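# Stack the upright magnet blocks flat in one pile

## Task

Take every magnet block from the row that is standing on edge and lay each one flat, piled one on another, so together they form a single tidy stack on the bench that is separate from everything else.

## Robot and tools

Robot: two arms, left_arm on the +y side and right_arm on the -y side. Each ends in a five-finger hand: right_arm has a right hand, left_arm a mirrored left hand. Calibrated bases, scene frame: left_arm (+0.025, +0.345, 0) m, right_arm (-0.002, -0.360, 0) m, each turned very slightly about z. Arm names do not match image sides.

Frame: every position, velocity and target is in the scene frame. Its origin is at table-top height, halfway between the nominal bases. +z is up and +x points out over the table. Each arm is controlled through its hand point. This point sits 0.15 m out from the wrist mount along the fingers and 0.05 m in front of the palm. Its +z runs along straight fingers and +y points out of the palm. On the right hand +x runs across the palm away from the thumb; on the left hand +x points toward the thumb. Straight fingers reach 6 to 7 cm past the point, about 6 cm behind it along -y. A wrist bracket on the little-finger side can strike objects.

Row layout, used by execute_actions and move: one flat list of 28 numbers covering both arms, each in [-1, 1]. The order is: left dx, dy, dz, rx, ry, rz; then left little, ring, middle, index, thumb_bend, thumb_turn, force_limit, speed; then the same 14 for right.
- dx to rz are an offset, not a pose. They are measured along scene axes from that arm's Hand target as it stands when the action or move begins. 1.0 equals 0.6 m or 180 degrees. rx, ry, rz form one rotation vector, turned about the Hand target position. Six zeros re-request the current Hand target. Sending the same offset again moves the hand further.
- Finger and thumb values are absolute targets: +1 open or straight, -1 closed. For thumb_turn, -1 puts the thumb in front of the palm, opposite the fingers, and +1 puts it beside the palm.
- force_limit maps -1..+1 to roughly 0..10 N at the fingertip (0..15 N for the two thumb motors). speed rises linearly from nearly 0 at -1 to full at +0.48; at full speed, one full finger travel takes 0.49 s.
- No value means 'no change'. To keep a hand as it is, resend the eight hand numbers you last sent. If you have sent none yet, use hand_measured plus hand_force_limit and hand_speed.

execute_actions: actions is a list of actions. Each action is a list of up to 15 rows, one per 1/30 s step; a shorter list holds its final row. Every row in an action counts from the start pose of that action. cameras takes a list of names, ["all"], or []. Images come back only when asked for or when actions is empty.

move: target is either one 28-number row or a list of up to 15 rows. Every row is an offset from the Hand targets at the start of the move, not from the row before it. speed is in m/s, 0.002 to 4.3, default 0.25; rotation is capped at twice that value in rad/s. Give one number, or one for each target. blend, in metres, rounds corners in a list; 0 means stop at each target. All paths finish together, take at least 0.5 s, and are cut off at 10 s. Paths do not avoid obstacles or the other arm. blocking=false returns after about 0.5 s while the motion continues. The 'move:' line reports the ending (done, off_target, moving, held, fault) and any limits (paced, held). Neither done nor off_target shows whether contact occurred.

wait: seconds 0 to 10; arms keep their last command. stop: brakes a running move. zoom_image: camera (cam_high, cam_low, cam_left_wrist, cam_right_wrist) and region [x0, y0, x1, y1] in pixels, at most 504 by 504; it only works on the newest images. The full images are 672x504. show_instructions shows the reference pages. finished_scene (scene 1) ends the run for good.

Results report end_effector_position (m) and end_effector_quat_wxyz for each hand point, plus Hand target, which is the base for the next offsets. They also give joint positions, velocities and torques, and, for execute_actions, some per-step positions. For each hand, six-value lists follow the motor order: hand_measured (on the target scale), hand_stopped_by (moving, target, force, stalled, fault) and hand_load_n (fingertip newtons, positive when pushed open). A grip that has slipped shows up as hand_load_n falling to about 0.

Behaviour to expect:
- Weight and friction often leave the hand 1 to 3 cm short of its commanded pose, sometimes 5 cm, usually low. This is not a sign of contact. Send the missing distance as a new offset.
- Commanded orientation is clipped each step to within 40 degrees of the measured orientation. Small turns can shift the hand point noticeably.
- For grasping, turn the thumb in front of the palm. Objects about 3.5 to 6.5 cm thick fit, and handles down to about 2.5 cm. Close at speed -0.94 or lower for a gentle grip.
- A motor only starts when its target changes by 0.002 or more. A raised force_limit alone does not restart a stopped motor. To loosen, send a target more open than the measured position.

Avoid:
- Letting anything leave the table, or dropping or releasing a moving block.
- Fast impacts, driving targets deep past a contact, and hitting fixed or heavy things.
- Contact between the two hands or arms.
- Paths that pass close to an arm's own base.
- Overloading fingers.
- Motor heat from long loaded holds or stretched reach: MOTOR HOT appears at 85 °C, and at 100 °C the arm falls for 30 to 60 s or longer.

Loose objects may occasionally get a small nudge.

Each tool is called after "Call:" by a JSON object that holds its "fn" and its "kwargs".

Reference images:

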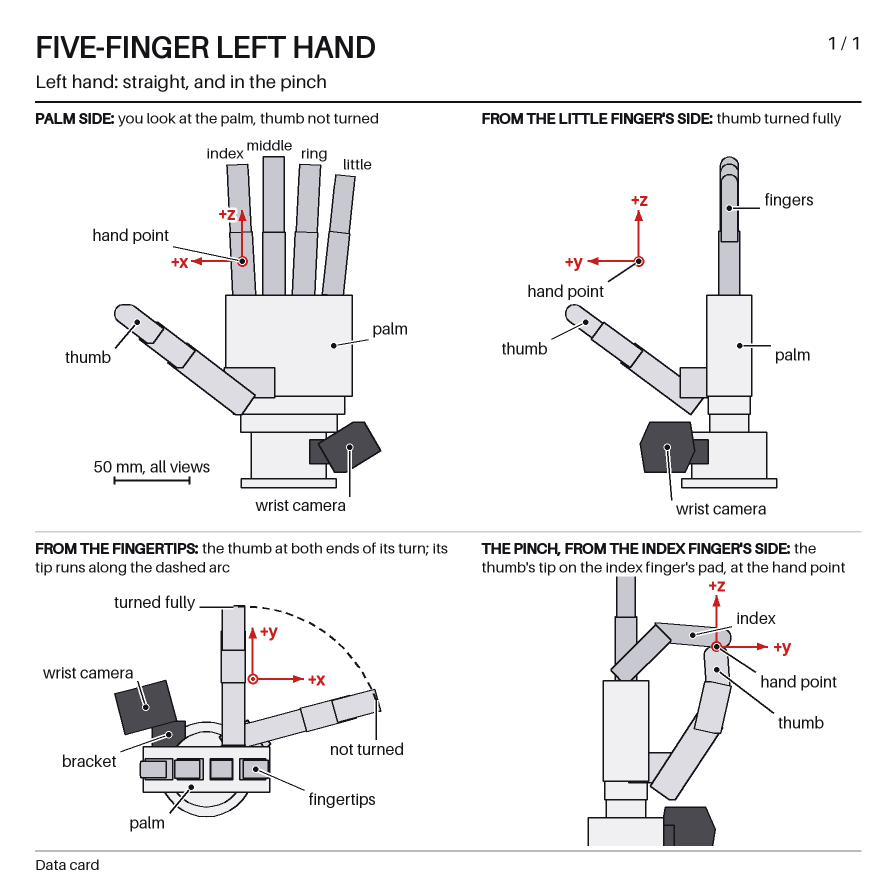

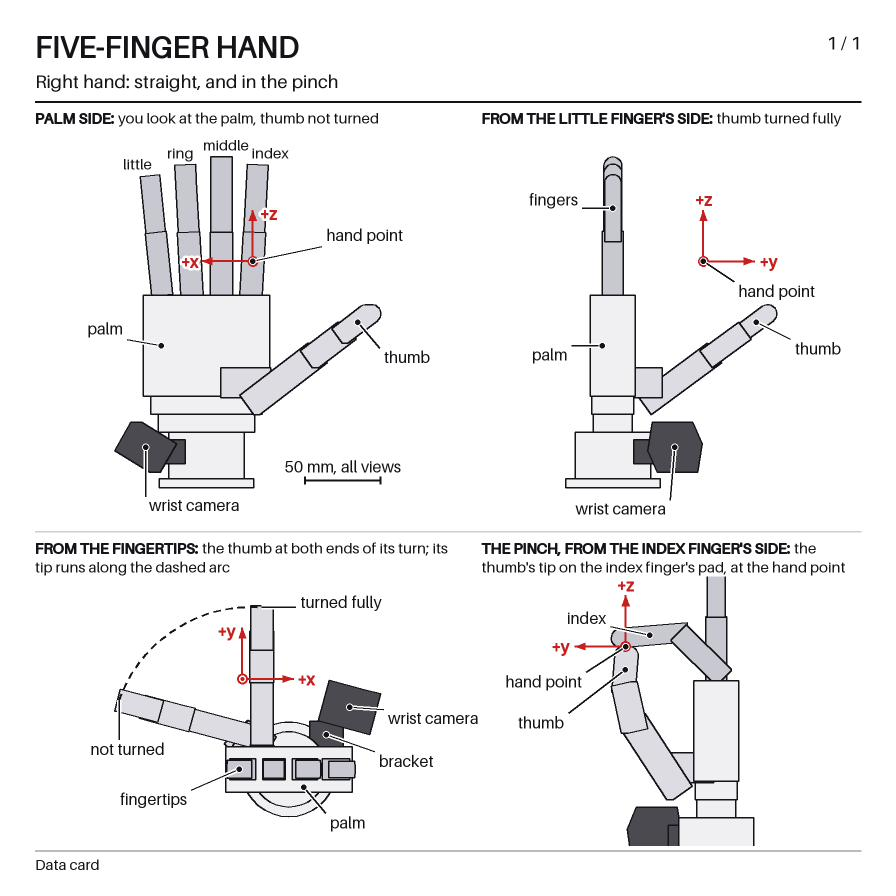

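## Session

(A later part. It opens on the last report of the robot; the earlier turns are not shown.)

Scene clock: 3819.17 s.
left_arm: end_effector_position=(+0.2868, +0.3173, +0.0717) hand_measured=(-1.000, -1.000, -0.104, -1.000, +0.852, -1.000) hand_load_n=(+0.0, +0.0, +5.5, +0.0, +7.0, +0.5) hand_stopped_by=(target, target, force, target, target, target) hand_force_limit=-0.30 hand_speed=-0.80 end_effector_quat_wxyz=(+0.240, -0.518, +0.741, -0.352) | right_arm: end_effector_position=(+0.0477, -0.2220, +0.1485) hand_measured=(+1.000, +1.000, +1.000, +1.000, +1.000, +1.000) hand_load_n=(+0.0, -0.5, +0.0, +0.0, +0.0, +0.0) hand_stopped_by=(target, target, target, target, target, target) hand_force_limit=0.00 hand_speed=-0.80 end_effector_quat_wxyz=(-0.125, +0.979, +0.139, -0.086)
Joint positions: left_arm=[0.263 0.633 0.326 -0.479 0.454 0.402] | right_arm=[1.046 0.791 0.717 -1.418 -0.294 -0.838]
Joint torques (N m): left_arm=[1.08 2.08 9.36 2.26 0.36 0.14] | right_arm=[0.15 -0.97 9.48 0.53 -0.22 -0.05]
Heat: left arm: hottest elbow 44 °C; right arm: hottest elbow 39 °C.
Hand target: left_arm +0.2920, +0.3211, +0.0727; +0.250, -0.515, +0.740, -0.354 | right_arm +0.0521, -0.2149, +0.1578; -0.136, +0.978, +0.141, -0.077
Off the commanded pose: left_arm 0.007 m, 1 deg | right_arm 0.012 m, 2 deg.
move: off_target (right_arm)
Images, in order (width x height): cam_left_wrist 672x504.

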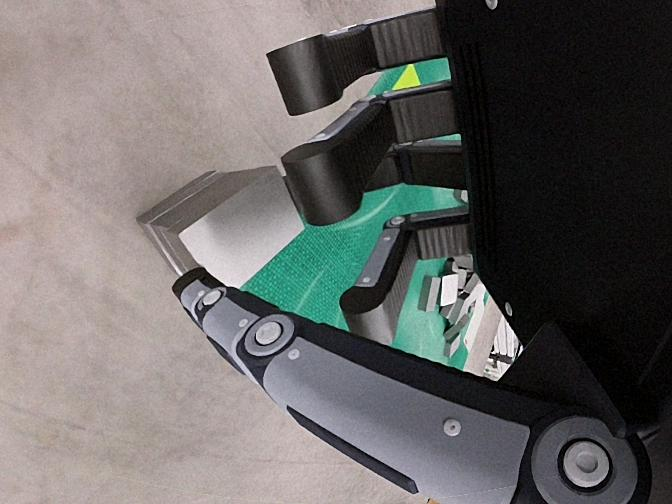

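Call:
{"fn": "wait", "kwargs": {"seconds": 0, "cameras": ["cam_low", "cam_high", "cam_left_wrist"]}}

Call:
{"fn": "zoom_image", "kwargs": {"camera": "cam_low", "region": [232, 195, 268, 231]}}

Call:
{"fn": "zoom_image", "kwargs": {"camera": "cam_high", "region": [390, 150, 490, 230]}}

Scene clock: 3859.53 s.
left_arm: end_effector_position=(+0.2868, +0.3173, +0.0717) hand_measured=(-1.000, -1.000, -0.104, -1.000, +0.852, -1.000) hand_load_n=(+0.0, +0.0, +5.5, +0.0, +7.5, +0.5) hand_stopped_by=(target, target, force, target, target, target) hand_force_limit=-0.30 hand_speed=-0.80 end_effector_quat_wxyz=(+0.240, -0.518, +0.741, -0.352) | right_arm: end_effector_position=(+0.0477, -0.2220, +0.1485) hand_measured=(+1.000, +1.000, +1.000, +1.000, +1.000, +1.000) hand_load_n=(+0.0, +0.0, +0.0, +0.0, +0.0, +0.0) hand_stopped_by=(target, target, target, target, target, target) hand_force_limit=0.00 hand_speed=-0.80 end_effector_quat_wxyz=(-0.125, +0.979, +0.139, -0.086)
Joint positions: left_arm=[0.263 0.633 0.326 -0.479 0.454 0.402] | right_arm=[1.046 0.791 0.717 -1.418 -0.294 -0.838]
Joint torques (N m): left_arm=[1.03 2.08 9.33 2.21 0.35 0.14] | right_arm=[0.09 -0.97 9.47 0.54 -0.21 -0.06]
Heat: left arm: hottest elbow 43 °C; right arm: hottest elbow 39 °C.
Hand target: left_arm +0.2920, +0.3211, +0.0727; +0.249, -0.515, +0.740, -0.354 | right_arm +0.0521, -0.2149, +0.1578; -0.136, +0.978, +0.141, -0.077
Off the commanded pose: left_arm 0.007 m, 1 deg | right_arm 0.012 m, 2 deg.
Images, in order (width x height): cam_high 672x504, cam_low 672x504, cam_left_wrist 672x504.

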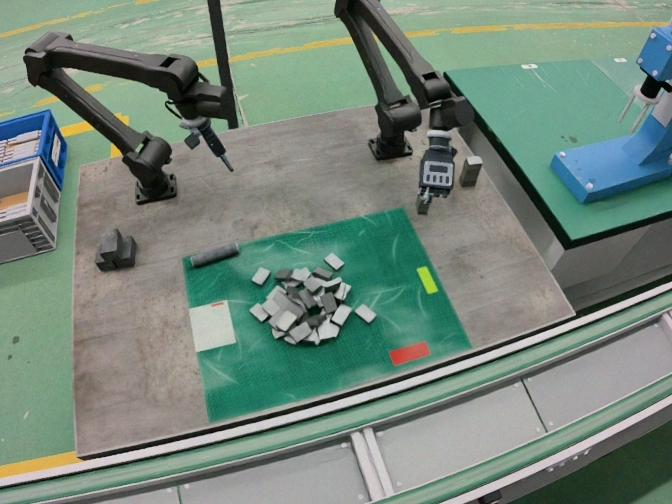

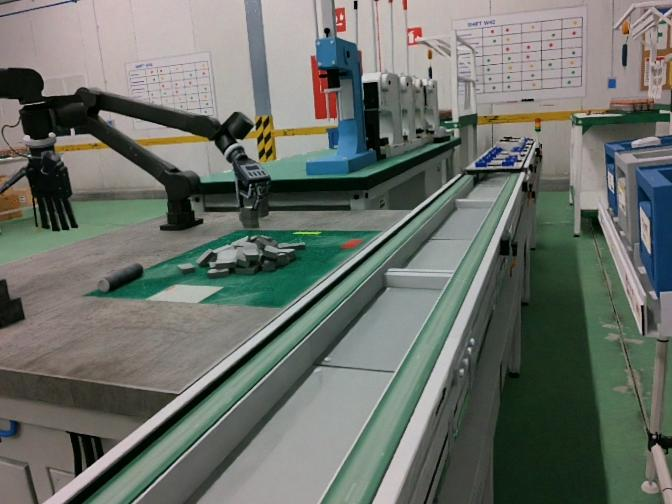

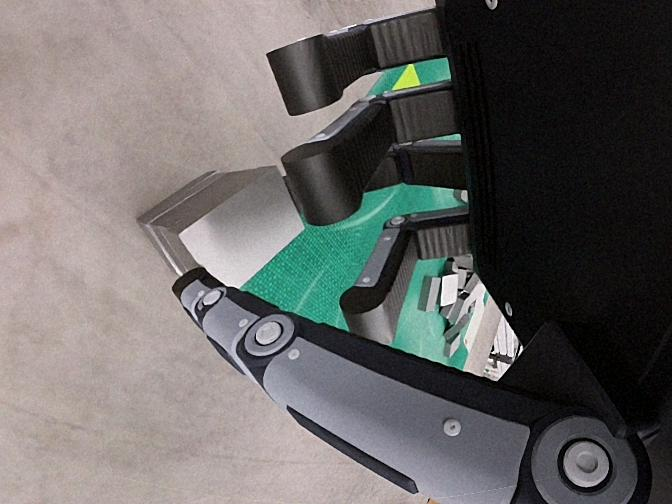

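Scaled by 14.000 from the camera's 672x504 image, which has a finer 960x720 frame.

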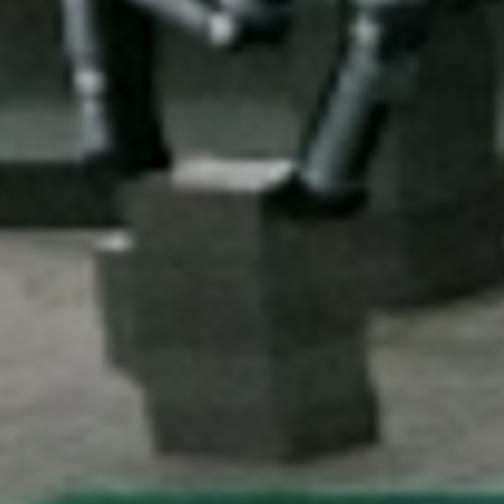

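Scaled by 5.040 from the camera's 672x504 image, which has a finer 960x720 frame.

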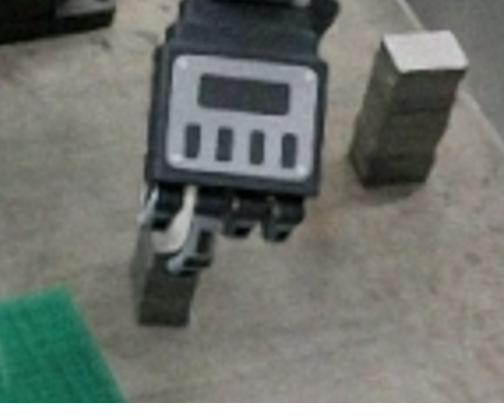

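Call:
{"fn": "move", "kwargs": {"target": [0, 0, 0, 0, 0, 0, -1, -1, 0.05, -1, 0.93, -1, -0.3, -0.8, 0, 0, 0, 0, 0, 0, 1, 1, 1, 1, 1, 1, 0, -0.8], "speed": 0.05, "cameras": ["cam_left_wrist", "cam_low"]}}

Call:
{"fn": "zoom_image", "kwargs": {"camera": "cam_left_wrist", "region": [130, 155, 290, 275]}}

Call:
{"fn": "zoom_image", "kwargs": {"camera": "cam_low", "region": [232, 195, 268, 231]}}

Scene clock: 3960.20 s.
left_arm: end_effector_position=(+0.2876, +0.3174, +0.0722) hand_measured=(-1.000, -1.000, +0.050, -1.000, +0.930, -1.000) hand_load_n=(+0.0, +0.0, +0.0, +0.0, +0.0, +0.0) hand_stopped_by=(target, target, target, target, target, target) hand_force_limit=-0.30 hand_speed=-0.80 end_effector_quat_wxyz=(+0.242, -0.517, +0.741, -0.353) | right_arm: end_effector_position=(+0.0477, -0.2220, +0.1485) hand_measured=(+1.000, +1.000, +1.000, +1.000, +1.000, +1.000) hand_load_n=(+0.0, +0.0, +0.0, +0.0, -0.5, +0.0) hand_stopped_by=(target, target, target, target, target, target) hand_force_limit=0.00 hand_speed=-0.80 end_effector_quat_wxyz=(-0.125, +0.979, +0.139, -0.086)
Joint positions: left_arm=[0.263 0.633 0.326 -0.475 0.454 0.402] | right_arm=[1.046 0.791 0.717 -1.418 -0.294 -0.838]
Joint torques (N m): left_arm=[1.03 2.14 9.35 2.09 0.33 0.14] | right_arm=[0.15 -0.91 9.46 0.53 -0.21 -0.05]
Heat: left arm: hottest elbow 42 °C; right arm: hottest elbow 39 °C.
Hand target: left_arm +0.2920, +0.3210, +0.0726; +0.249, -0.515, +0.740, -0.354 | right_arm +0.0521, -0.2149, +0.1578; -0.136, +0.978, +0.141, -0.077
Off the commanded pose: left_arm 0.006 m, 1 deg | right_arm 0.012 m, 2 deg.
move: off_target (right_arm)
Images, in order (width x height): cam_low 672x504, cam_left_wrist 672x504.

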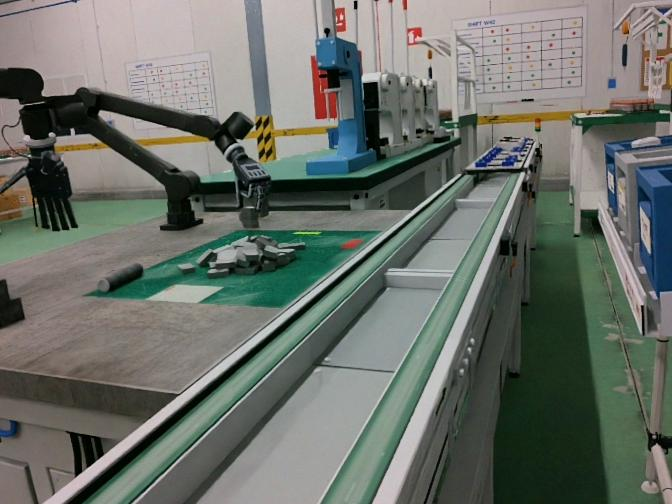

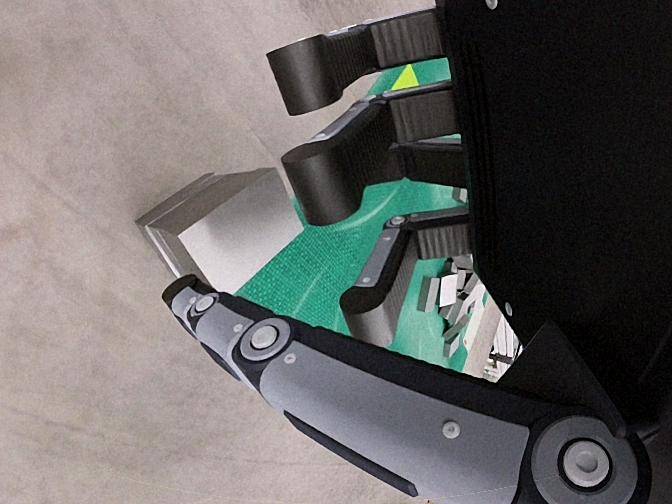

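Scaled by 3.150 from the camera's 672x504 image, which has a finer 960x720 frame.

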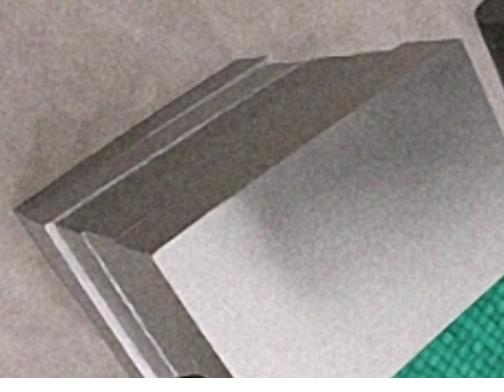

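Scaled by 14.000 from the camera's 672x504 image, which has a finer 960x720 frame.

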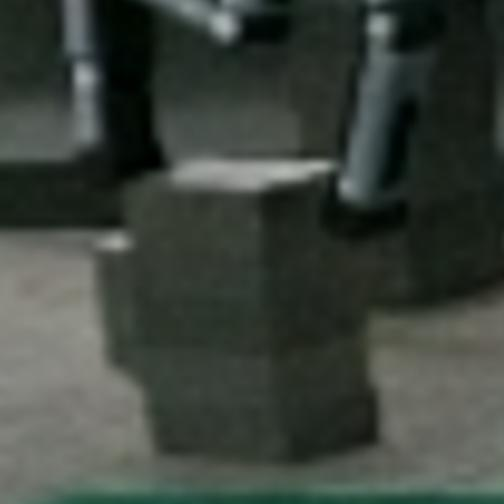

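Call:
{"fn": "zoom_image", "kwargs": {"camera": "cam_left_wrist", "region": [130, 200, 210, 280]}}

Scaled by 6.300 from the camera's 672x504 image, which has a finer 960x720 frame.

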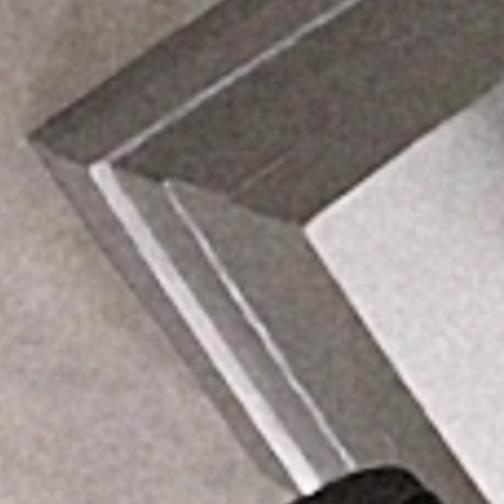

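Call:
{"fn": "move", "kwargs": {"target": [[0, 0, 0, 0, 0, 0, -1, -1, 0.25, -1, 0.93, -1, -0.3, -0.8, 0, 0, 0, 0, 0, 0, 1, 1, 1, 1, 1, 1, 0, -0.8], [0.012, 0, 0.09, 0, 0, 0, -1, -1, 0.25, -1, 0.93, -1, -0.3, -0.8, 0, 0, 0, 0, 0, 0, 1, 1, 1, 1, 1, 1, 0, -0.8]], "speed": 0.1, "cameras": ["cam_left_wrist", "cam_low", "cam_high"]}}

Call:
{"fn": "zoom_image", "kwargs": {"camera": "cam_left_wrist", "region": [80, 130, 300, 290]}}

Call:
{"fn": "zoom_image", "kwargs": {"camera": "cam_low", "region": [232, 195, 280, 231]}}

Call:
{"fn": "zoom_image", "kwargs": {"camera": "cam_high", "region": [400, 160, 480, 220]}}

Scene clock: 4043.07 s.
left_arm: end_effector_position=(+0.2881, +0.3186, +0.1011) hand_measured=(-1.000, -1.000, +0.250, -1.000, +0.930, -1.000) hand_load_n=(+0.0, +0.0, +0.0, +0.0, +0.0, +0.0) hand_stopped_by=(target, target, target, target, target, target) hand_force_limit=-0.30 hand_speed=-0.80 end_effector_quat_wxyz=(+0.231, -0.524, +0.743, -0.346) | right_arm: end_effector_position=(+0.0477, -0.2220, +0.1485) hand_measured=(+1.000, +1.000, +1.000, +1.000, +1.000, +1.000) hand_load_n=(+0.0, +0.0, +0.0, -0.5, +0.0, -0.5) hand_stopped_by=(target, target, target, target, target, target) hand_force_limit=0.00 hand_speed=-0.80 end_effector_quat_wxyz=(-0.125, +0.979, +0.139, -0.086)
Joint positions: left_arm=[0.263 0.624 0.412 -0.6 0.448 0.402] | right_arm=[1.046 0.791 0.717 -1.418 -0.294 -0.838]
Joint torques (N m): left_arm=[0.15 0.44 13.78 0.75 0.27 0.07] | right_arm=[0.09 -0.91 9.47 0.53 -0.22 -0.05]
Heat: left arm: hottest elbow 42 °C; right arm: hottest elbow 39 °C.
Hand target: left_arm +0.2992, +0.3210, +0.1267; +0.249, -0.515, +0.740, -0.354 | right_arm +0.0521, -0.2149, +0.1578; -0.136, +0.978, +0.141, -0.077
Off the commanded pose: left_arm 0.028 m, 3 deg | right_arm 0.012 m, 2 deg.
move: off_target (left_arm, right_arm)
Images, in order (width x height): cam_high 672x504, cam_low 672x504, cam_left_wrist 672x504.

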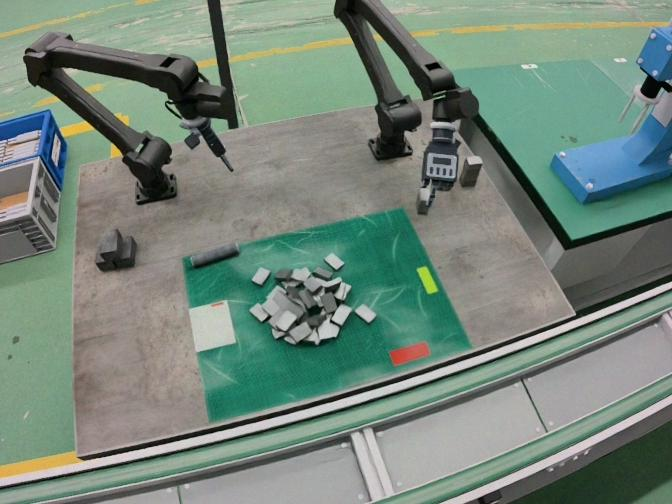

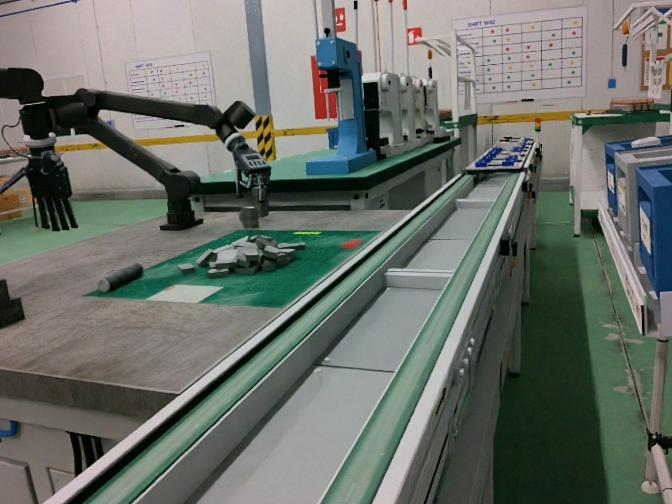

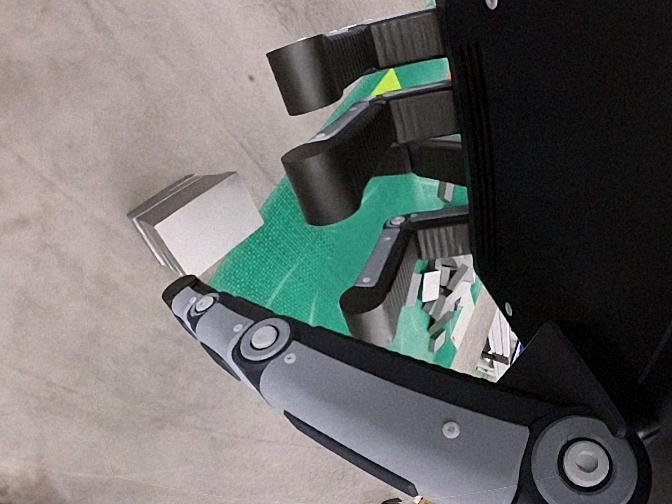

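Scaled by 2.291 from the camera's 672x504 image, which has a finer 960x720 frame.

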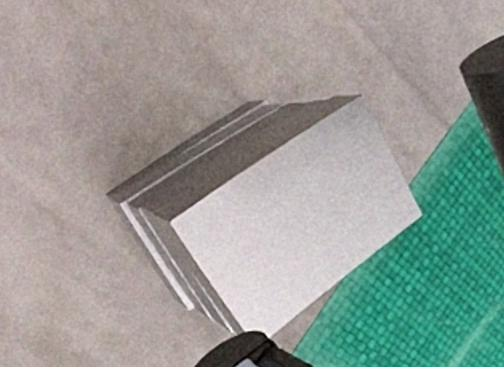

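Scaled by 10.500 from the camera's 672x504 image, which has a finer 960x720 frame.

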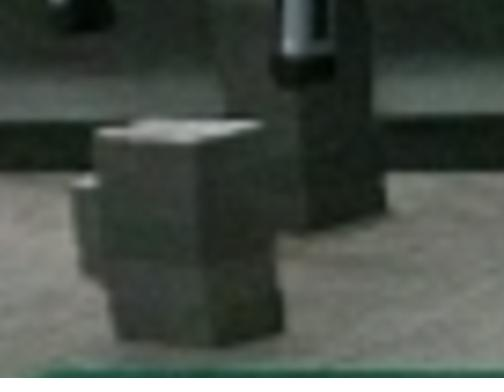

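Scaled by 6.300 from the camera's 672x504 image, which has a finer 960x720 frame.

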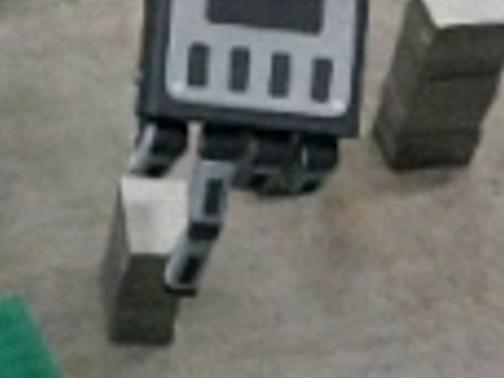

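Call:
{"fn": "zoom_image", "kwargs": {"camera": "cam_left_wrist", "region": [120, 165, 200, 245]}}

Call:
{"fn": "zoom_image", "kwargs": {"camera": "cam_left_wrist", "region": [140, 200, 220, 280]}}

Scaled by 6.300 from the camera's 672x504 image, which has a finer 960x720 frame.

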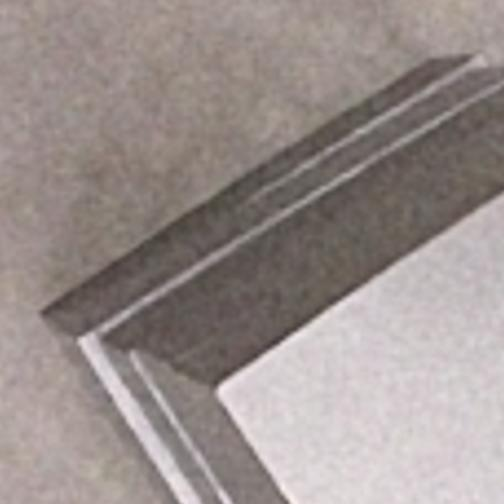

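Scaled by 6.300 from the camera's 672x504 image, which has a finer 960x720 frame.

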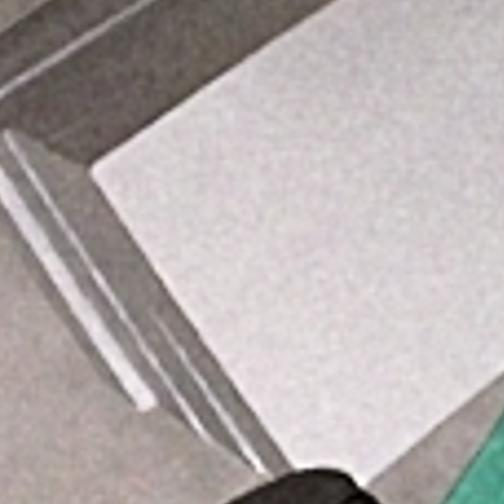

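Call:
{"fn": "move", "kwargs": {"target": [[-0.01, 0.01, 0.12, 0, 0, 0, -1, -1, 0.25, -1, 0.93, -1, -0.3, -0.8, 0, 0, 0, 0, 0, 0, 1, 1, 1, 1, 1, 1, 0, -0.8], [-0.11, 0.125, 0.12, 0, 0, 0.289, 0.0, -1, -1, -1, 0.85, -1, -0.3, -0.6, 0, 0, 0, 0, 0, 0, 1, 1, 1, 1, 1, 1, 0, -0.8]], "speed": 0.15, "blend": [0.01, 0], "cameras": ["cam_left_wrist", "cam_low", "cam_high"]}}

Scene clock: 4164.83 s.
left_arm: end_effector_position=(+0.2356, +0.3986, +0.1974) hand_measured=(+0.000, -1.000, -1.000, -1.000, +0.850, -1.000) hand_load_n=(+0.0, +0.0, +0.0, +0.0, +0.0, +0.0) hand_stopped_by=(target, target, target, target, target, target) hand_force_limit=-0.30 hand_speed=-0.60 end_effector_quat_wxyz=(-0.381, +0.787, -0.439, +0.206) | right_arm: end_effector_position=(+0.0477, -0.2220, +0.1485) hand_measured=(+1.000, +1.000, +1.000, +1.000, +1.000, +1.000) hand_load_n=(+0.0, +0.0, +0.0, +0.0, +0.0, +0.0) hand_stopped_by=(target, target, target, target, target, target) hand_force_limit=0.00 hand_speed=-0.80 end_effector_quat_wxyz=(-0.125, +0.979, +0.139, -0.086)
Joint positions: left_arm=[0.203 0.289 0.584 -1.007 -0.297 -0.236] | right_arm=[1.046 0.791 0.717 -1.418 -0.294 -0.838]
Joint torques (N m): left_arm=[-0.5 3.66 9.73 0.88 -0.17 0.01] | right_arm=[0.15 -0.91 9.46 0.53 -0.22 -0.05]
Heat: left arm: hottest elbow 49 °C; right arm: hottest elbow 39 °C.
Hand target: left_arm +0.2332, +0.3960, +0.1988; -0.379, +0.787, -0.439, +0.209 | right_arm +0.0521, -0.2149, +0.1578; -0.136, +0.978, +0.141, -0.077
Off the commanded pose: left_arm 0.004 m, 0 deg | right_arm 0.012 m, 2 deg.
move: off_target (right_arm)
Images, in order (width x height): cam_high 672x504, cam_low 672x504, cam_left_wrist 672x504.

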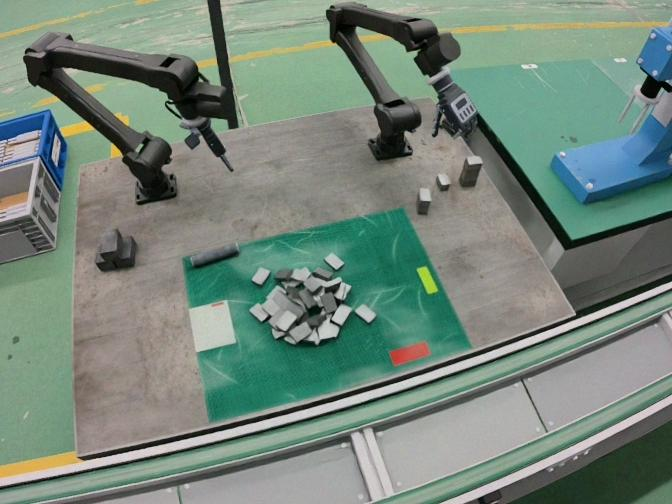

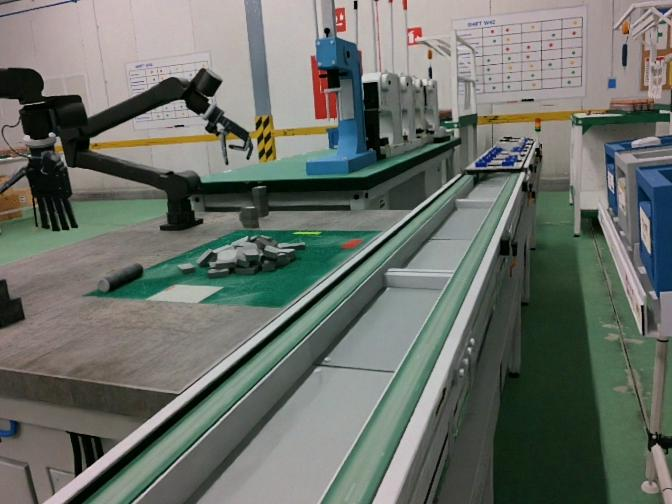

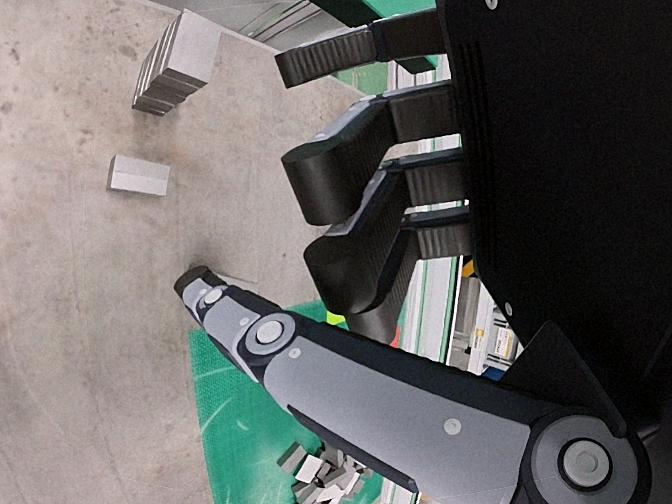

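Now a clear view of everything. Zoom in.

Call:
{"fn": "zoom_image", "kwargs": {"camera": "cam_high", "region": [400, 140, 500, 230]}}

Call:
{"fn": "zoom_image", "kwargs": {"camera": "cam_low", "region": [230, 180, 280, 235]}}

Call:
{"fn": "zoom_image", "kwargs": {"camera": "cam_left_wrist", "region": [80, 0, 340, 210]}}

Scaled by 5.040 from the camera's 672x504 image, which has a finer 960x720 frame.

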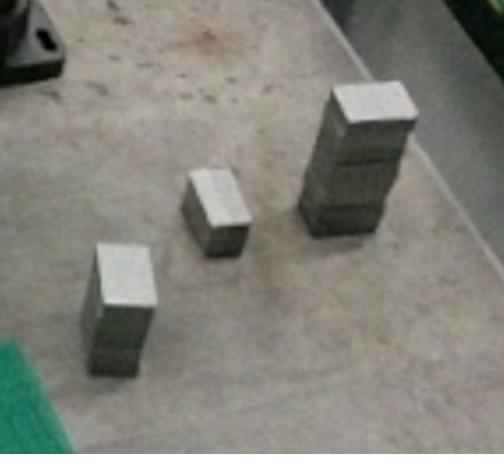

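Scaled by 9.164 from the camera's 672x504 image, which has a finer 960x720 frame.

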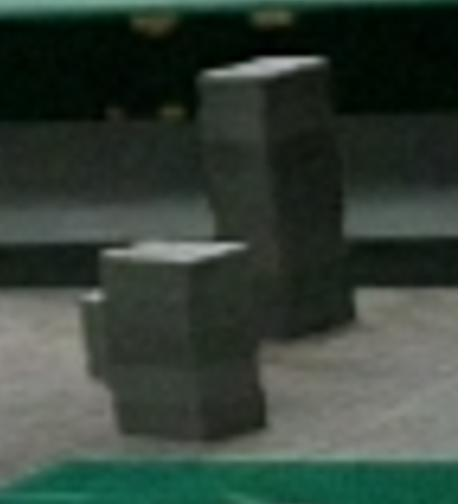

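Scaled by 1.938 from the camera's 672x504 image, which has a finer 960x720 frame.

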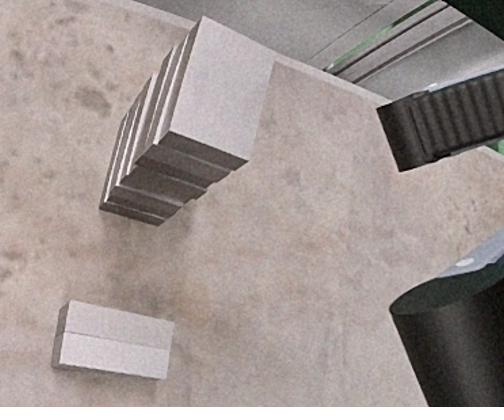

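Call:
{"fn": "move", "kwargs": {"target": [0.0, 0.0067, -0.2147, 0, 0, 0, 0.0, -1, -1, -1, 0.85, -1, -0.3, -0.6, 0, 0, 0, 0, 0, 0, 1, 1, 1, 1, 1, 1, 0, -0.8], "speed": 0.15, "cameras": ["cam_left_wrist", "cam_low", "cam_high"]}}

Call:
{"fn": "zoom_image", "kwargs": {"camera": "cam_left_wrist", "region": [80, 0, 400, 250]}}

Call:
{"fn": "zoom_image", "kwargs": {"camera": "cam_high", "region": [400, 140, 500, 230]}}

Scene clock: 4198.97 s.
left_arm: end_effector_position=(+0.2290, +0.3970, +0.0662) hand_measured=(+0.000, -1.000, -1.000, -1.000, +0.850, -1.000) hand_load_n=(+0.0, +0.0, +0.0, +0.0, +0.0, +0.0) hand_stopped_by=(target, target, target, target, target, target) hand_force_limit=-0.30 hand_speed=-0.60 end_effector_quat_wxyz=(-0.371, +0.791, -0.443, +0.203) | right_arm: end_effector_position=(+0.0477, -0.2220, +0.1485) hand_measured=(+1.000, +1.000, +1.000, +1.000, +1.000, +1.000) hand_load_n=(+0.0, +0.0, -0.5, +0.0, +0.0, +0.0) hand_stopped_by=(target, target, target, target, target, target) hand_force_limit=0.00 hand_speed=-0.80 end_effector_quat_wxyz=(-0.125, +0.979, +0.139, -0.086)
Joint positions: left_arm=[0.222 0.17 0.236 -0.797 -0.273 -0.226] | right_arm=[1.046 0.791 0.717 -1.418 -0.294 -0.838]
Joint torques (N m): left_arm=[1.08 4.42 9.8 2.21 0 0.15] | right_arm=[0.15 -1.03 9.44 0.54 -0.21 -0.05]
Heat: left arm: hottest elbow 45 °C; right arm: hottest elbow 39 °C.
Hand target: left_arm +0.2332, +0.4001, +0.0699; -0.379, +0.787, -0.439, +0.209 | right_arm +0.0521, -0.2149, +0.1578; -0.136, +0.978, +0.141, -0.077
Off the commanded pose: left_arm 0.006 m, 1 deg | right_arm 0.012 m, 2 deg.
move: off_target (right_arm)
Images, in order (width x height): cam_high 672x504, cam_low 672x504, cam_left_wrist 672x504.

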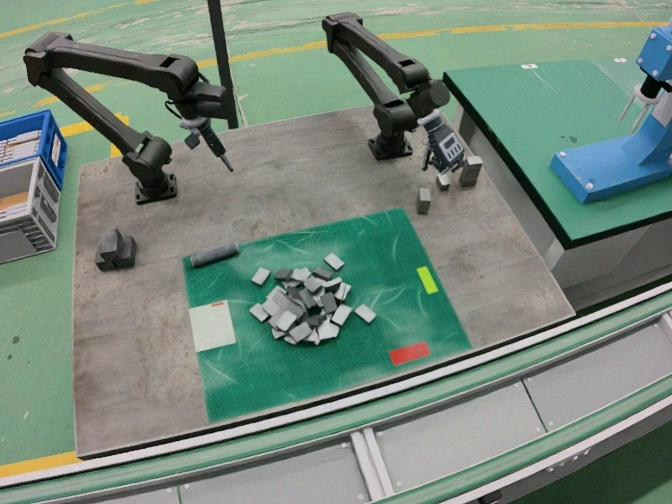

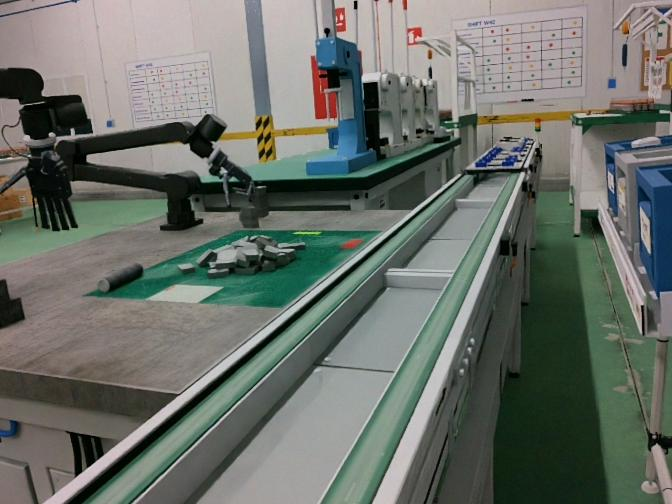

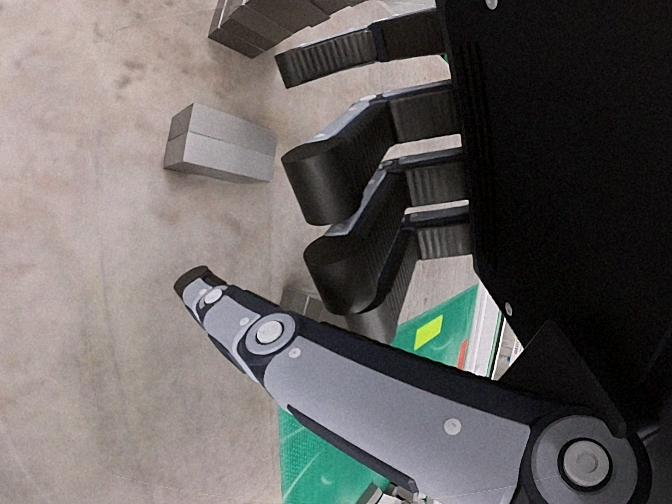

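Scaled by 1.575 from the camera's 672x504 image, which has a finer 960x720 frame.

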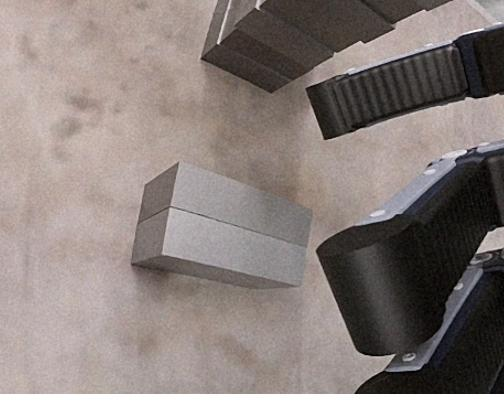

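Scaled by 5.040 from the camera's 672x504 image, which has a finer 960x720 frame.

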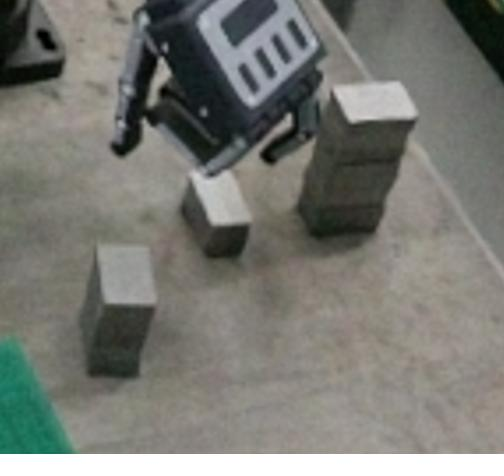

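Call:
{"fn": "move", "kwargs": {"target": [0.0, 0.002, -0.066, 0, 0, 0, 0.0, -1, -1, -1, 0.85, -1, -0.3, -0.6, 0, 0, 0, 0, 0, 0, 1, 1, 1, 1, 1, 1, 0, -0.8], "speed": 0.08, "cameras": ["cam_left_wrist", "cam_low", "cam_high"]}}

Call:
{"fn": "zoom_image", "kwargs": {"camera": "cam_left_wrist", "region": [80, 0, 400, 250]}}

Call:
{"fn": "zoom_image", "kwargs": {"camera": "cam_high", "region": [400, 140, 500, 230]}}

Scene clock: 4224.37 s.
left_arm: end_effector_position=(+0.2290, +0.3982, +0.0269) hand_measured=(+0.000, -1.000, -1.000, -1.000, +0.850, -1.000) hand_load_n=(+0.0, +0.0, +0.0, +0.0, +0.0, +0.0) hand_stopped_by=(target, target, target, target, target, target) hand_force_limit=-0.30 hand_speed=-0.60 end_effector_quat_wxyz=(-0.371, +0.790, -0.443, +0.203) | right_arm: end_effector_position=(+0.0477, -0.2220, +0.1485) hand_measured=(+1.000, +1.000, +1.000, +1.000, +1.000, +1.000) hand_load_n=(+0.0, +0.0, +0.0, +0.0, +0.0, +0.0) hand_stopped_by=(target, target, target, target, target, target) hand_force_limit=0.00 hand_speed=-0.80 end_effector_quat_wxyz=(-0.125, +0.979, +0.139, -0.086)
Joint positions: left_arm=[0.234 0.164 0.132 -0.695 -0.264 -0.218] | right_arm=[1.046 0.791 0.717 -1.418 -0.294 -0.838]
Joint torques (N m): left_arm=[1.14 4.6 9.76 2.24 0.01 0.13] | right_arm=[0.15 -0.91 9.46 0.53 -0.22 -0.06]
Heat: left arm: hottest elbow 44 °C; right arm: hottest elbow 39 °C.
Hand target: left_arm +0.2331, +0.4013, +0.0302; -0.379, +0.787, -0.439, +0.209 | right_arm +0.0521, -0.2149, +0.1578; -0.136, +0.978, +0.141, -0.077
Off the commanded pose: left_arm 0.006 m, 1 deg | right_arm 0.012 m, 2 deg.
move: off_target (right_arm)
Images, in order (width x height): cam_high 672x504, cam_low 672x504, cam_left_wrist 672x504.

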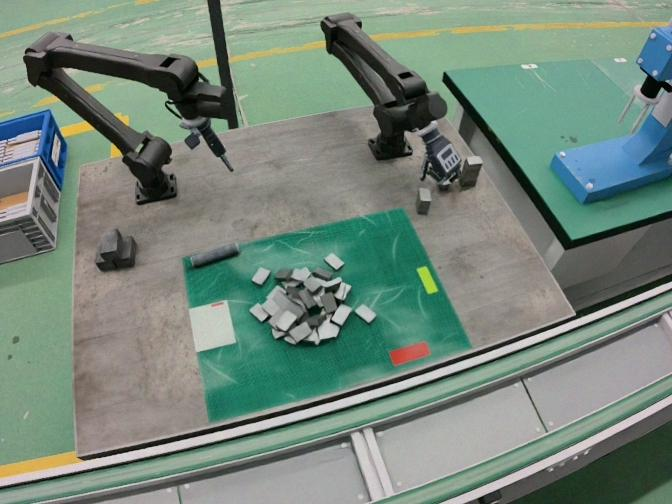

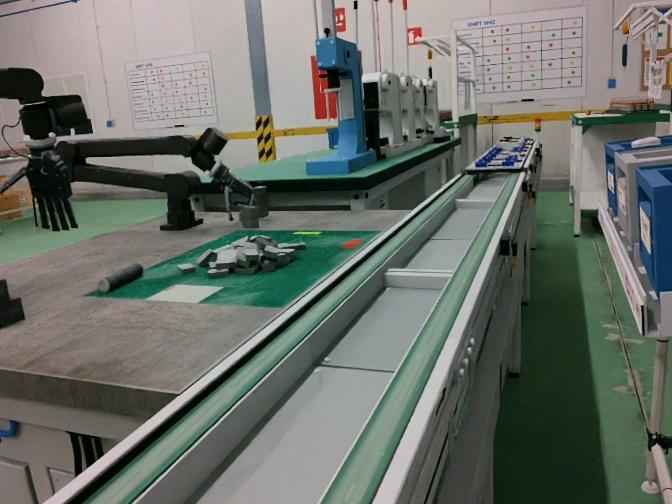

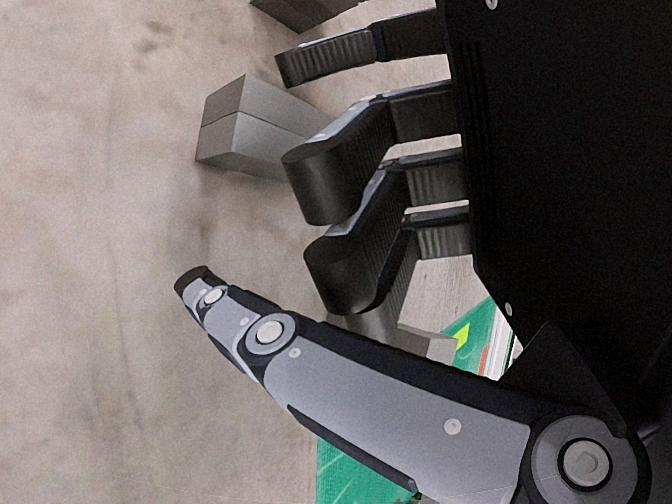

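Scaled by 1.575 from the camera's 672x504 image, which has a finer 960x720 frame.

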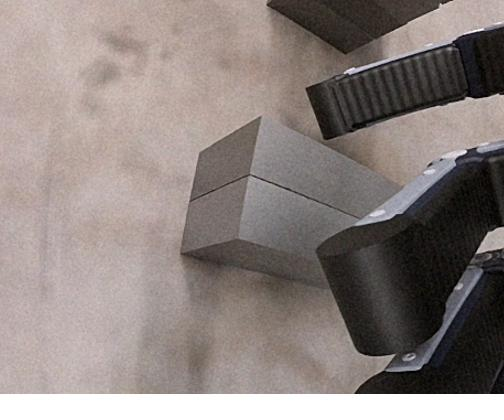

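Scaled by 5.040 from the camera's 672x504 image, which has a finer 960x720 frame.

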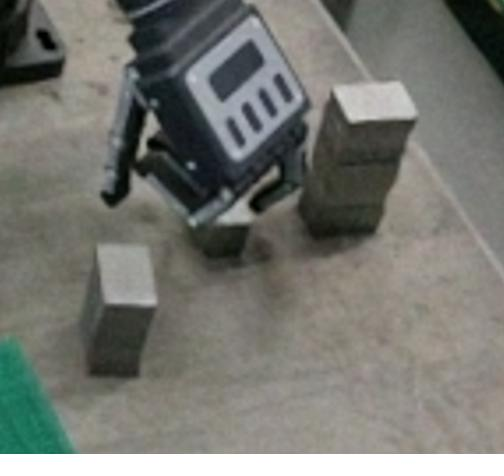

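Call:
{"fn": "move", "kwargs": {"target": [[0.0, 0, -0.0065, 0, 0, 0, 0.0, -1, -1, -1, 0.85, -1, -0.3, -0.6, 0, 0, 0, 0, 0, 0, 1, 1, 1, 1, 1, 1, 0, -0.8], [0.0, -0.030, -0.0065, 0, 0, 0, 0.0, -1, -1, -1, 0.85, -1, -0.3, -0.6, 0, 0, 0, 0, 0, 0, 1, 1, 1, 1, 1, 1, 0, -0.8]], "speed": 0.05, "cameras": ["cam_left_wrist", "cam_high"]}}

Call:
{"fn": "zoom_image", "kwargs": {"camera": "cam_left_wrist", "region": [80, 0, 400, 250]}}

Call:
{"fn": "zoom_image", "kwargs": {"camera": "cam_high", "region": [400, 140, 500, 230]}}

Scene clock: 4243.27 s.
left_arm: end_effector_position=(+0.2340, +0.3864, +0.0258) hand_measured=(+0.000, -1.000, -1.000, -1.000, +0.850, -1.000) hand_load_n=(+0.5, +0.0, -0.5, +0.0, +0.0, +0.0) hand_stopped_by=(target, target, target, target, target, target) hand_force_limit=-0.30 hand_speed=-0.60 end_effector_quat_wxyz=(-0.384, +0.786, -0.438, +0.208) | right_arm: end_effector_position=(+0.0477, -0.2220, +0.1485) hand_measured=(+1.000, +1.000, +1.000, +1.000, +1.000, +1.000) hand_load_n=(+0.0, +0.0, +0.0, +0.0, -0.5, +0.0) hand_stopped_by=(target, target, target, target, target, target) hand_force_limit=0.00 hand_speed=-0.80 end_effector_quat_wxyz=(-0.125, +0.979, +0.139, -0.086)
Joint positions: left_arm=[0.073 0.164 0.122 -0.695 -0.397 -0.325] | right_arm=[1.046 0.791 0.717 -1.418 -0.294 -0.838]
Joint torques (N m): left_arm=[-0.44 4.84 10.19 0.81 -0.14 -0.02] | right_arm=[0.15 -0.97 9.47 0.53 -0.21 -0.05]
Heat: left arm: hottest elbow 44 °C; right arm: hottest elbow 39 °C.
Hand target: left_arm +0.2331, +0.3833, +0.0263; -0.379, +0.787, -0.439, +0.209 | right_arm +0.0521, -0.2149, +0.1578; -0.136, +0.978, +0.141, -0.077
Off the commanded pose: left_arm 0.003 m, 1 deg | right_arm 0.012 m, 2 deg.
move: off_target (right_arm)
Images, in order (width x height): cam_high 672x504, cam_left_wrist 672x504.

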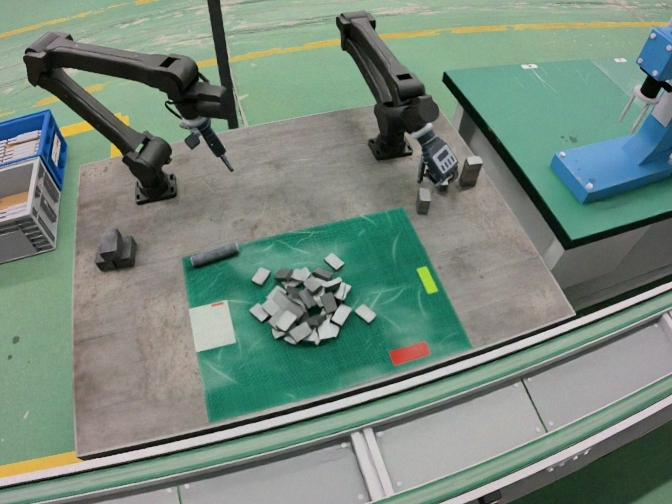

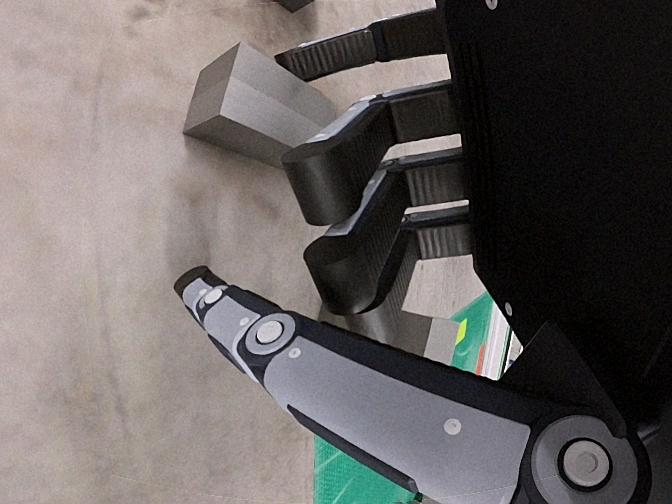

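Scaled by 1.575 from the camera's 672x504 image, which has a finer 960x720 frame.

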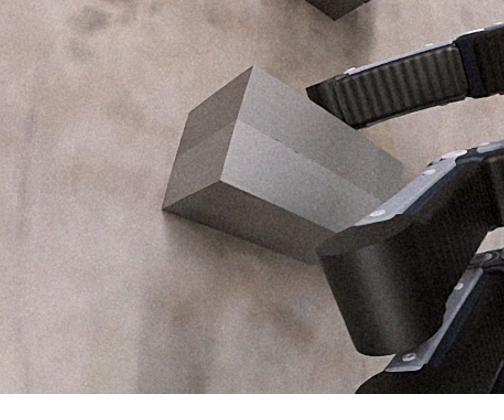

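Scaled by 5.040 from the camera's 672x504 image, which has a finer 960x720 frame.

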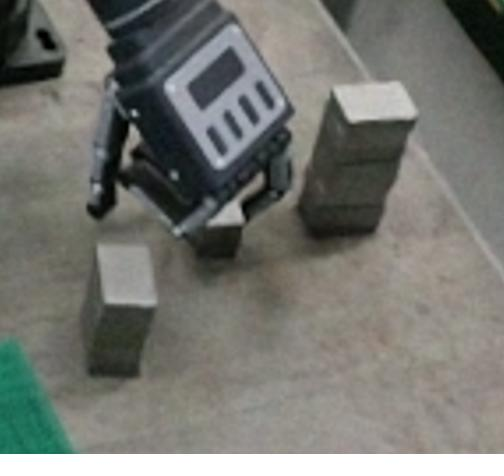

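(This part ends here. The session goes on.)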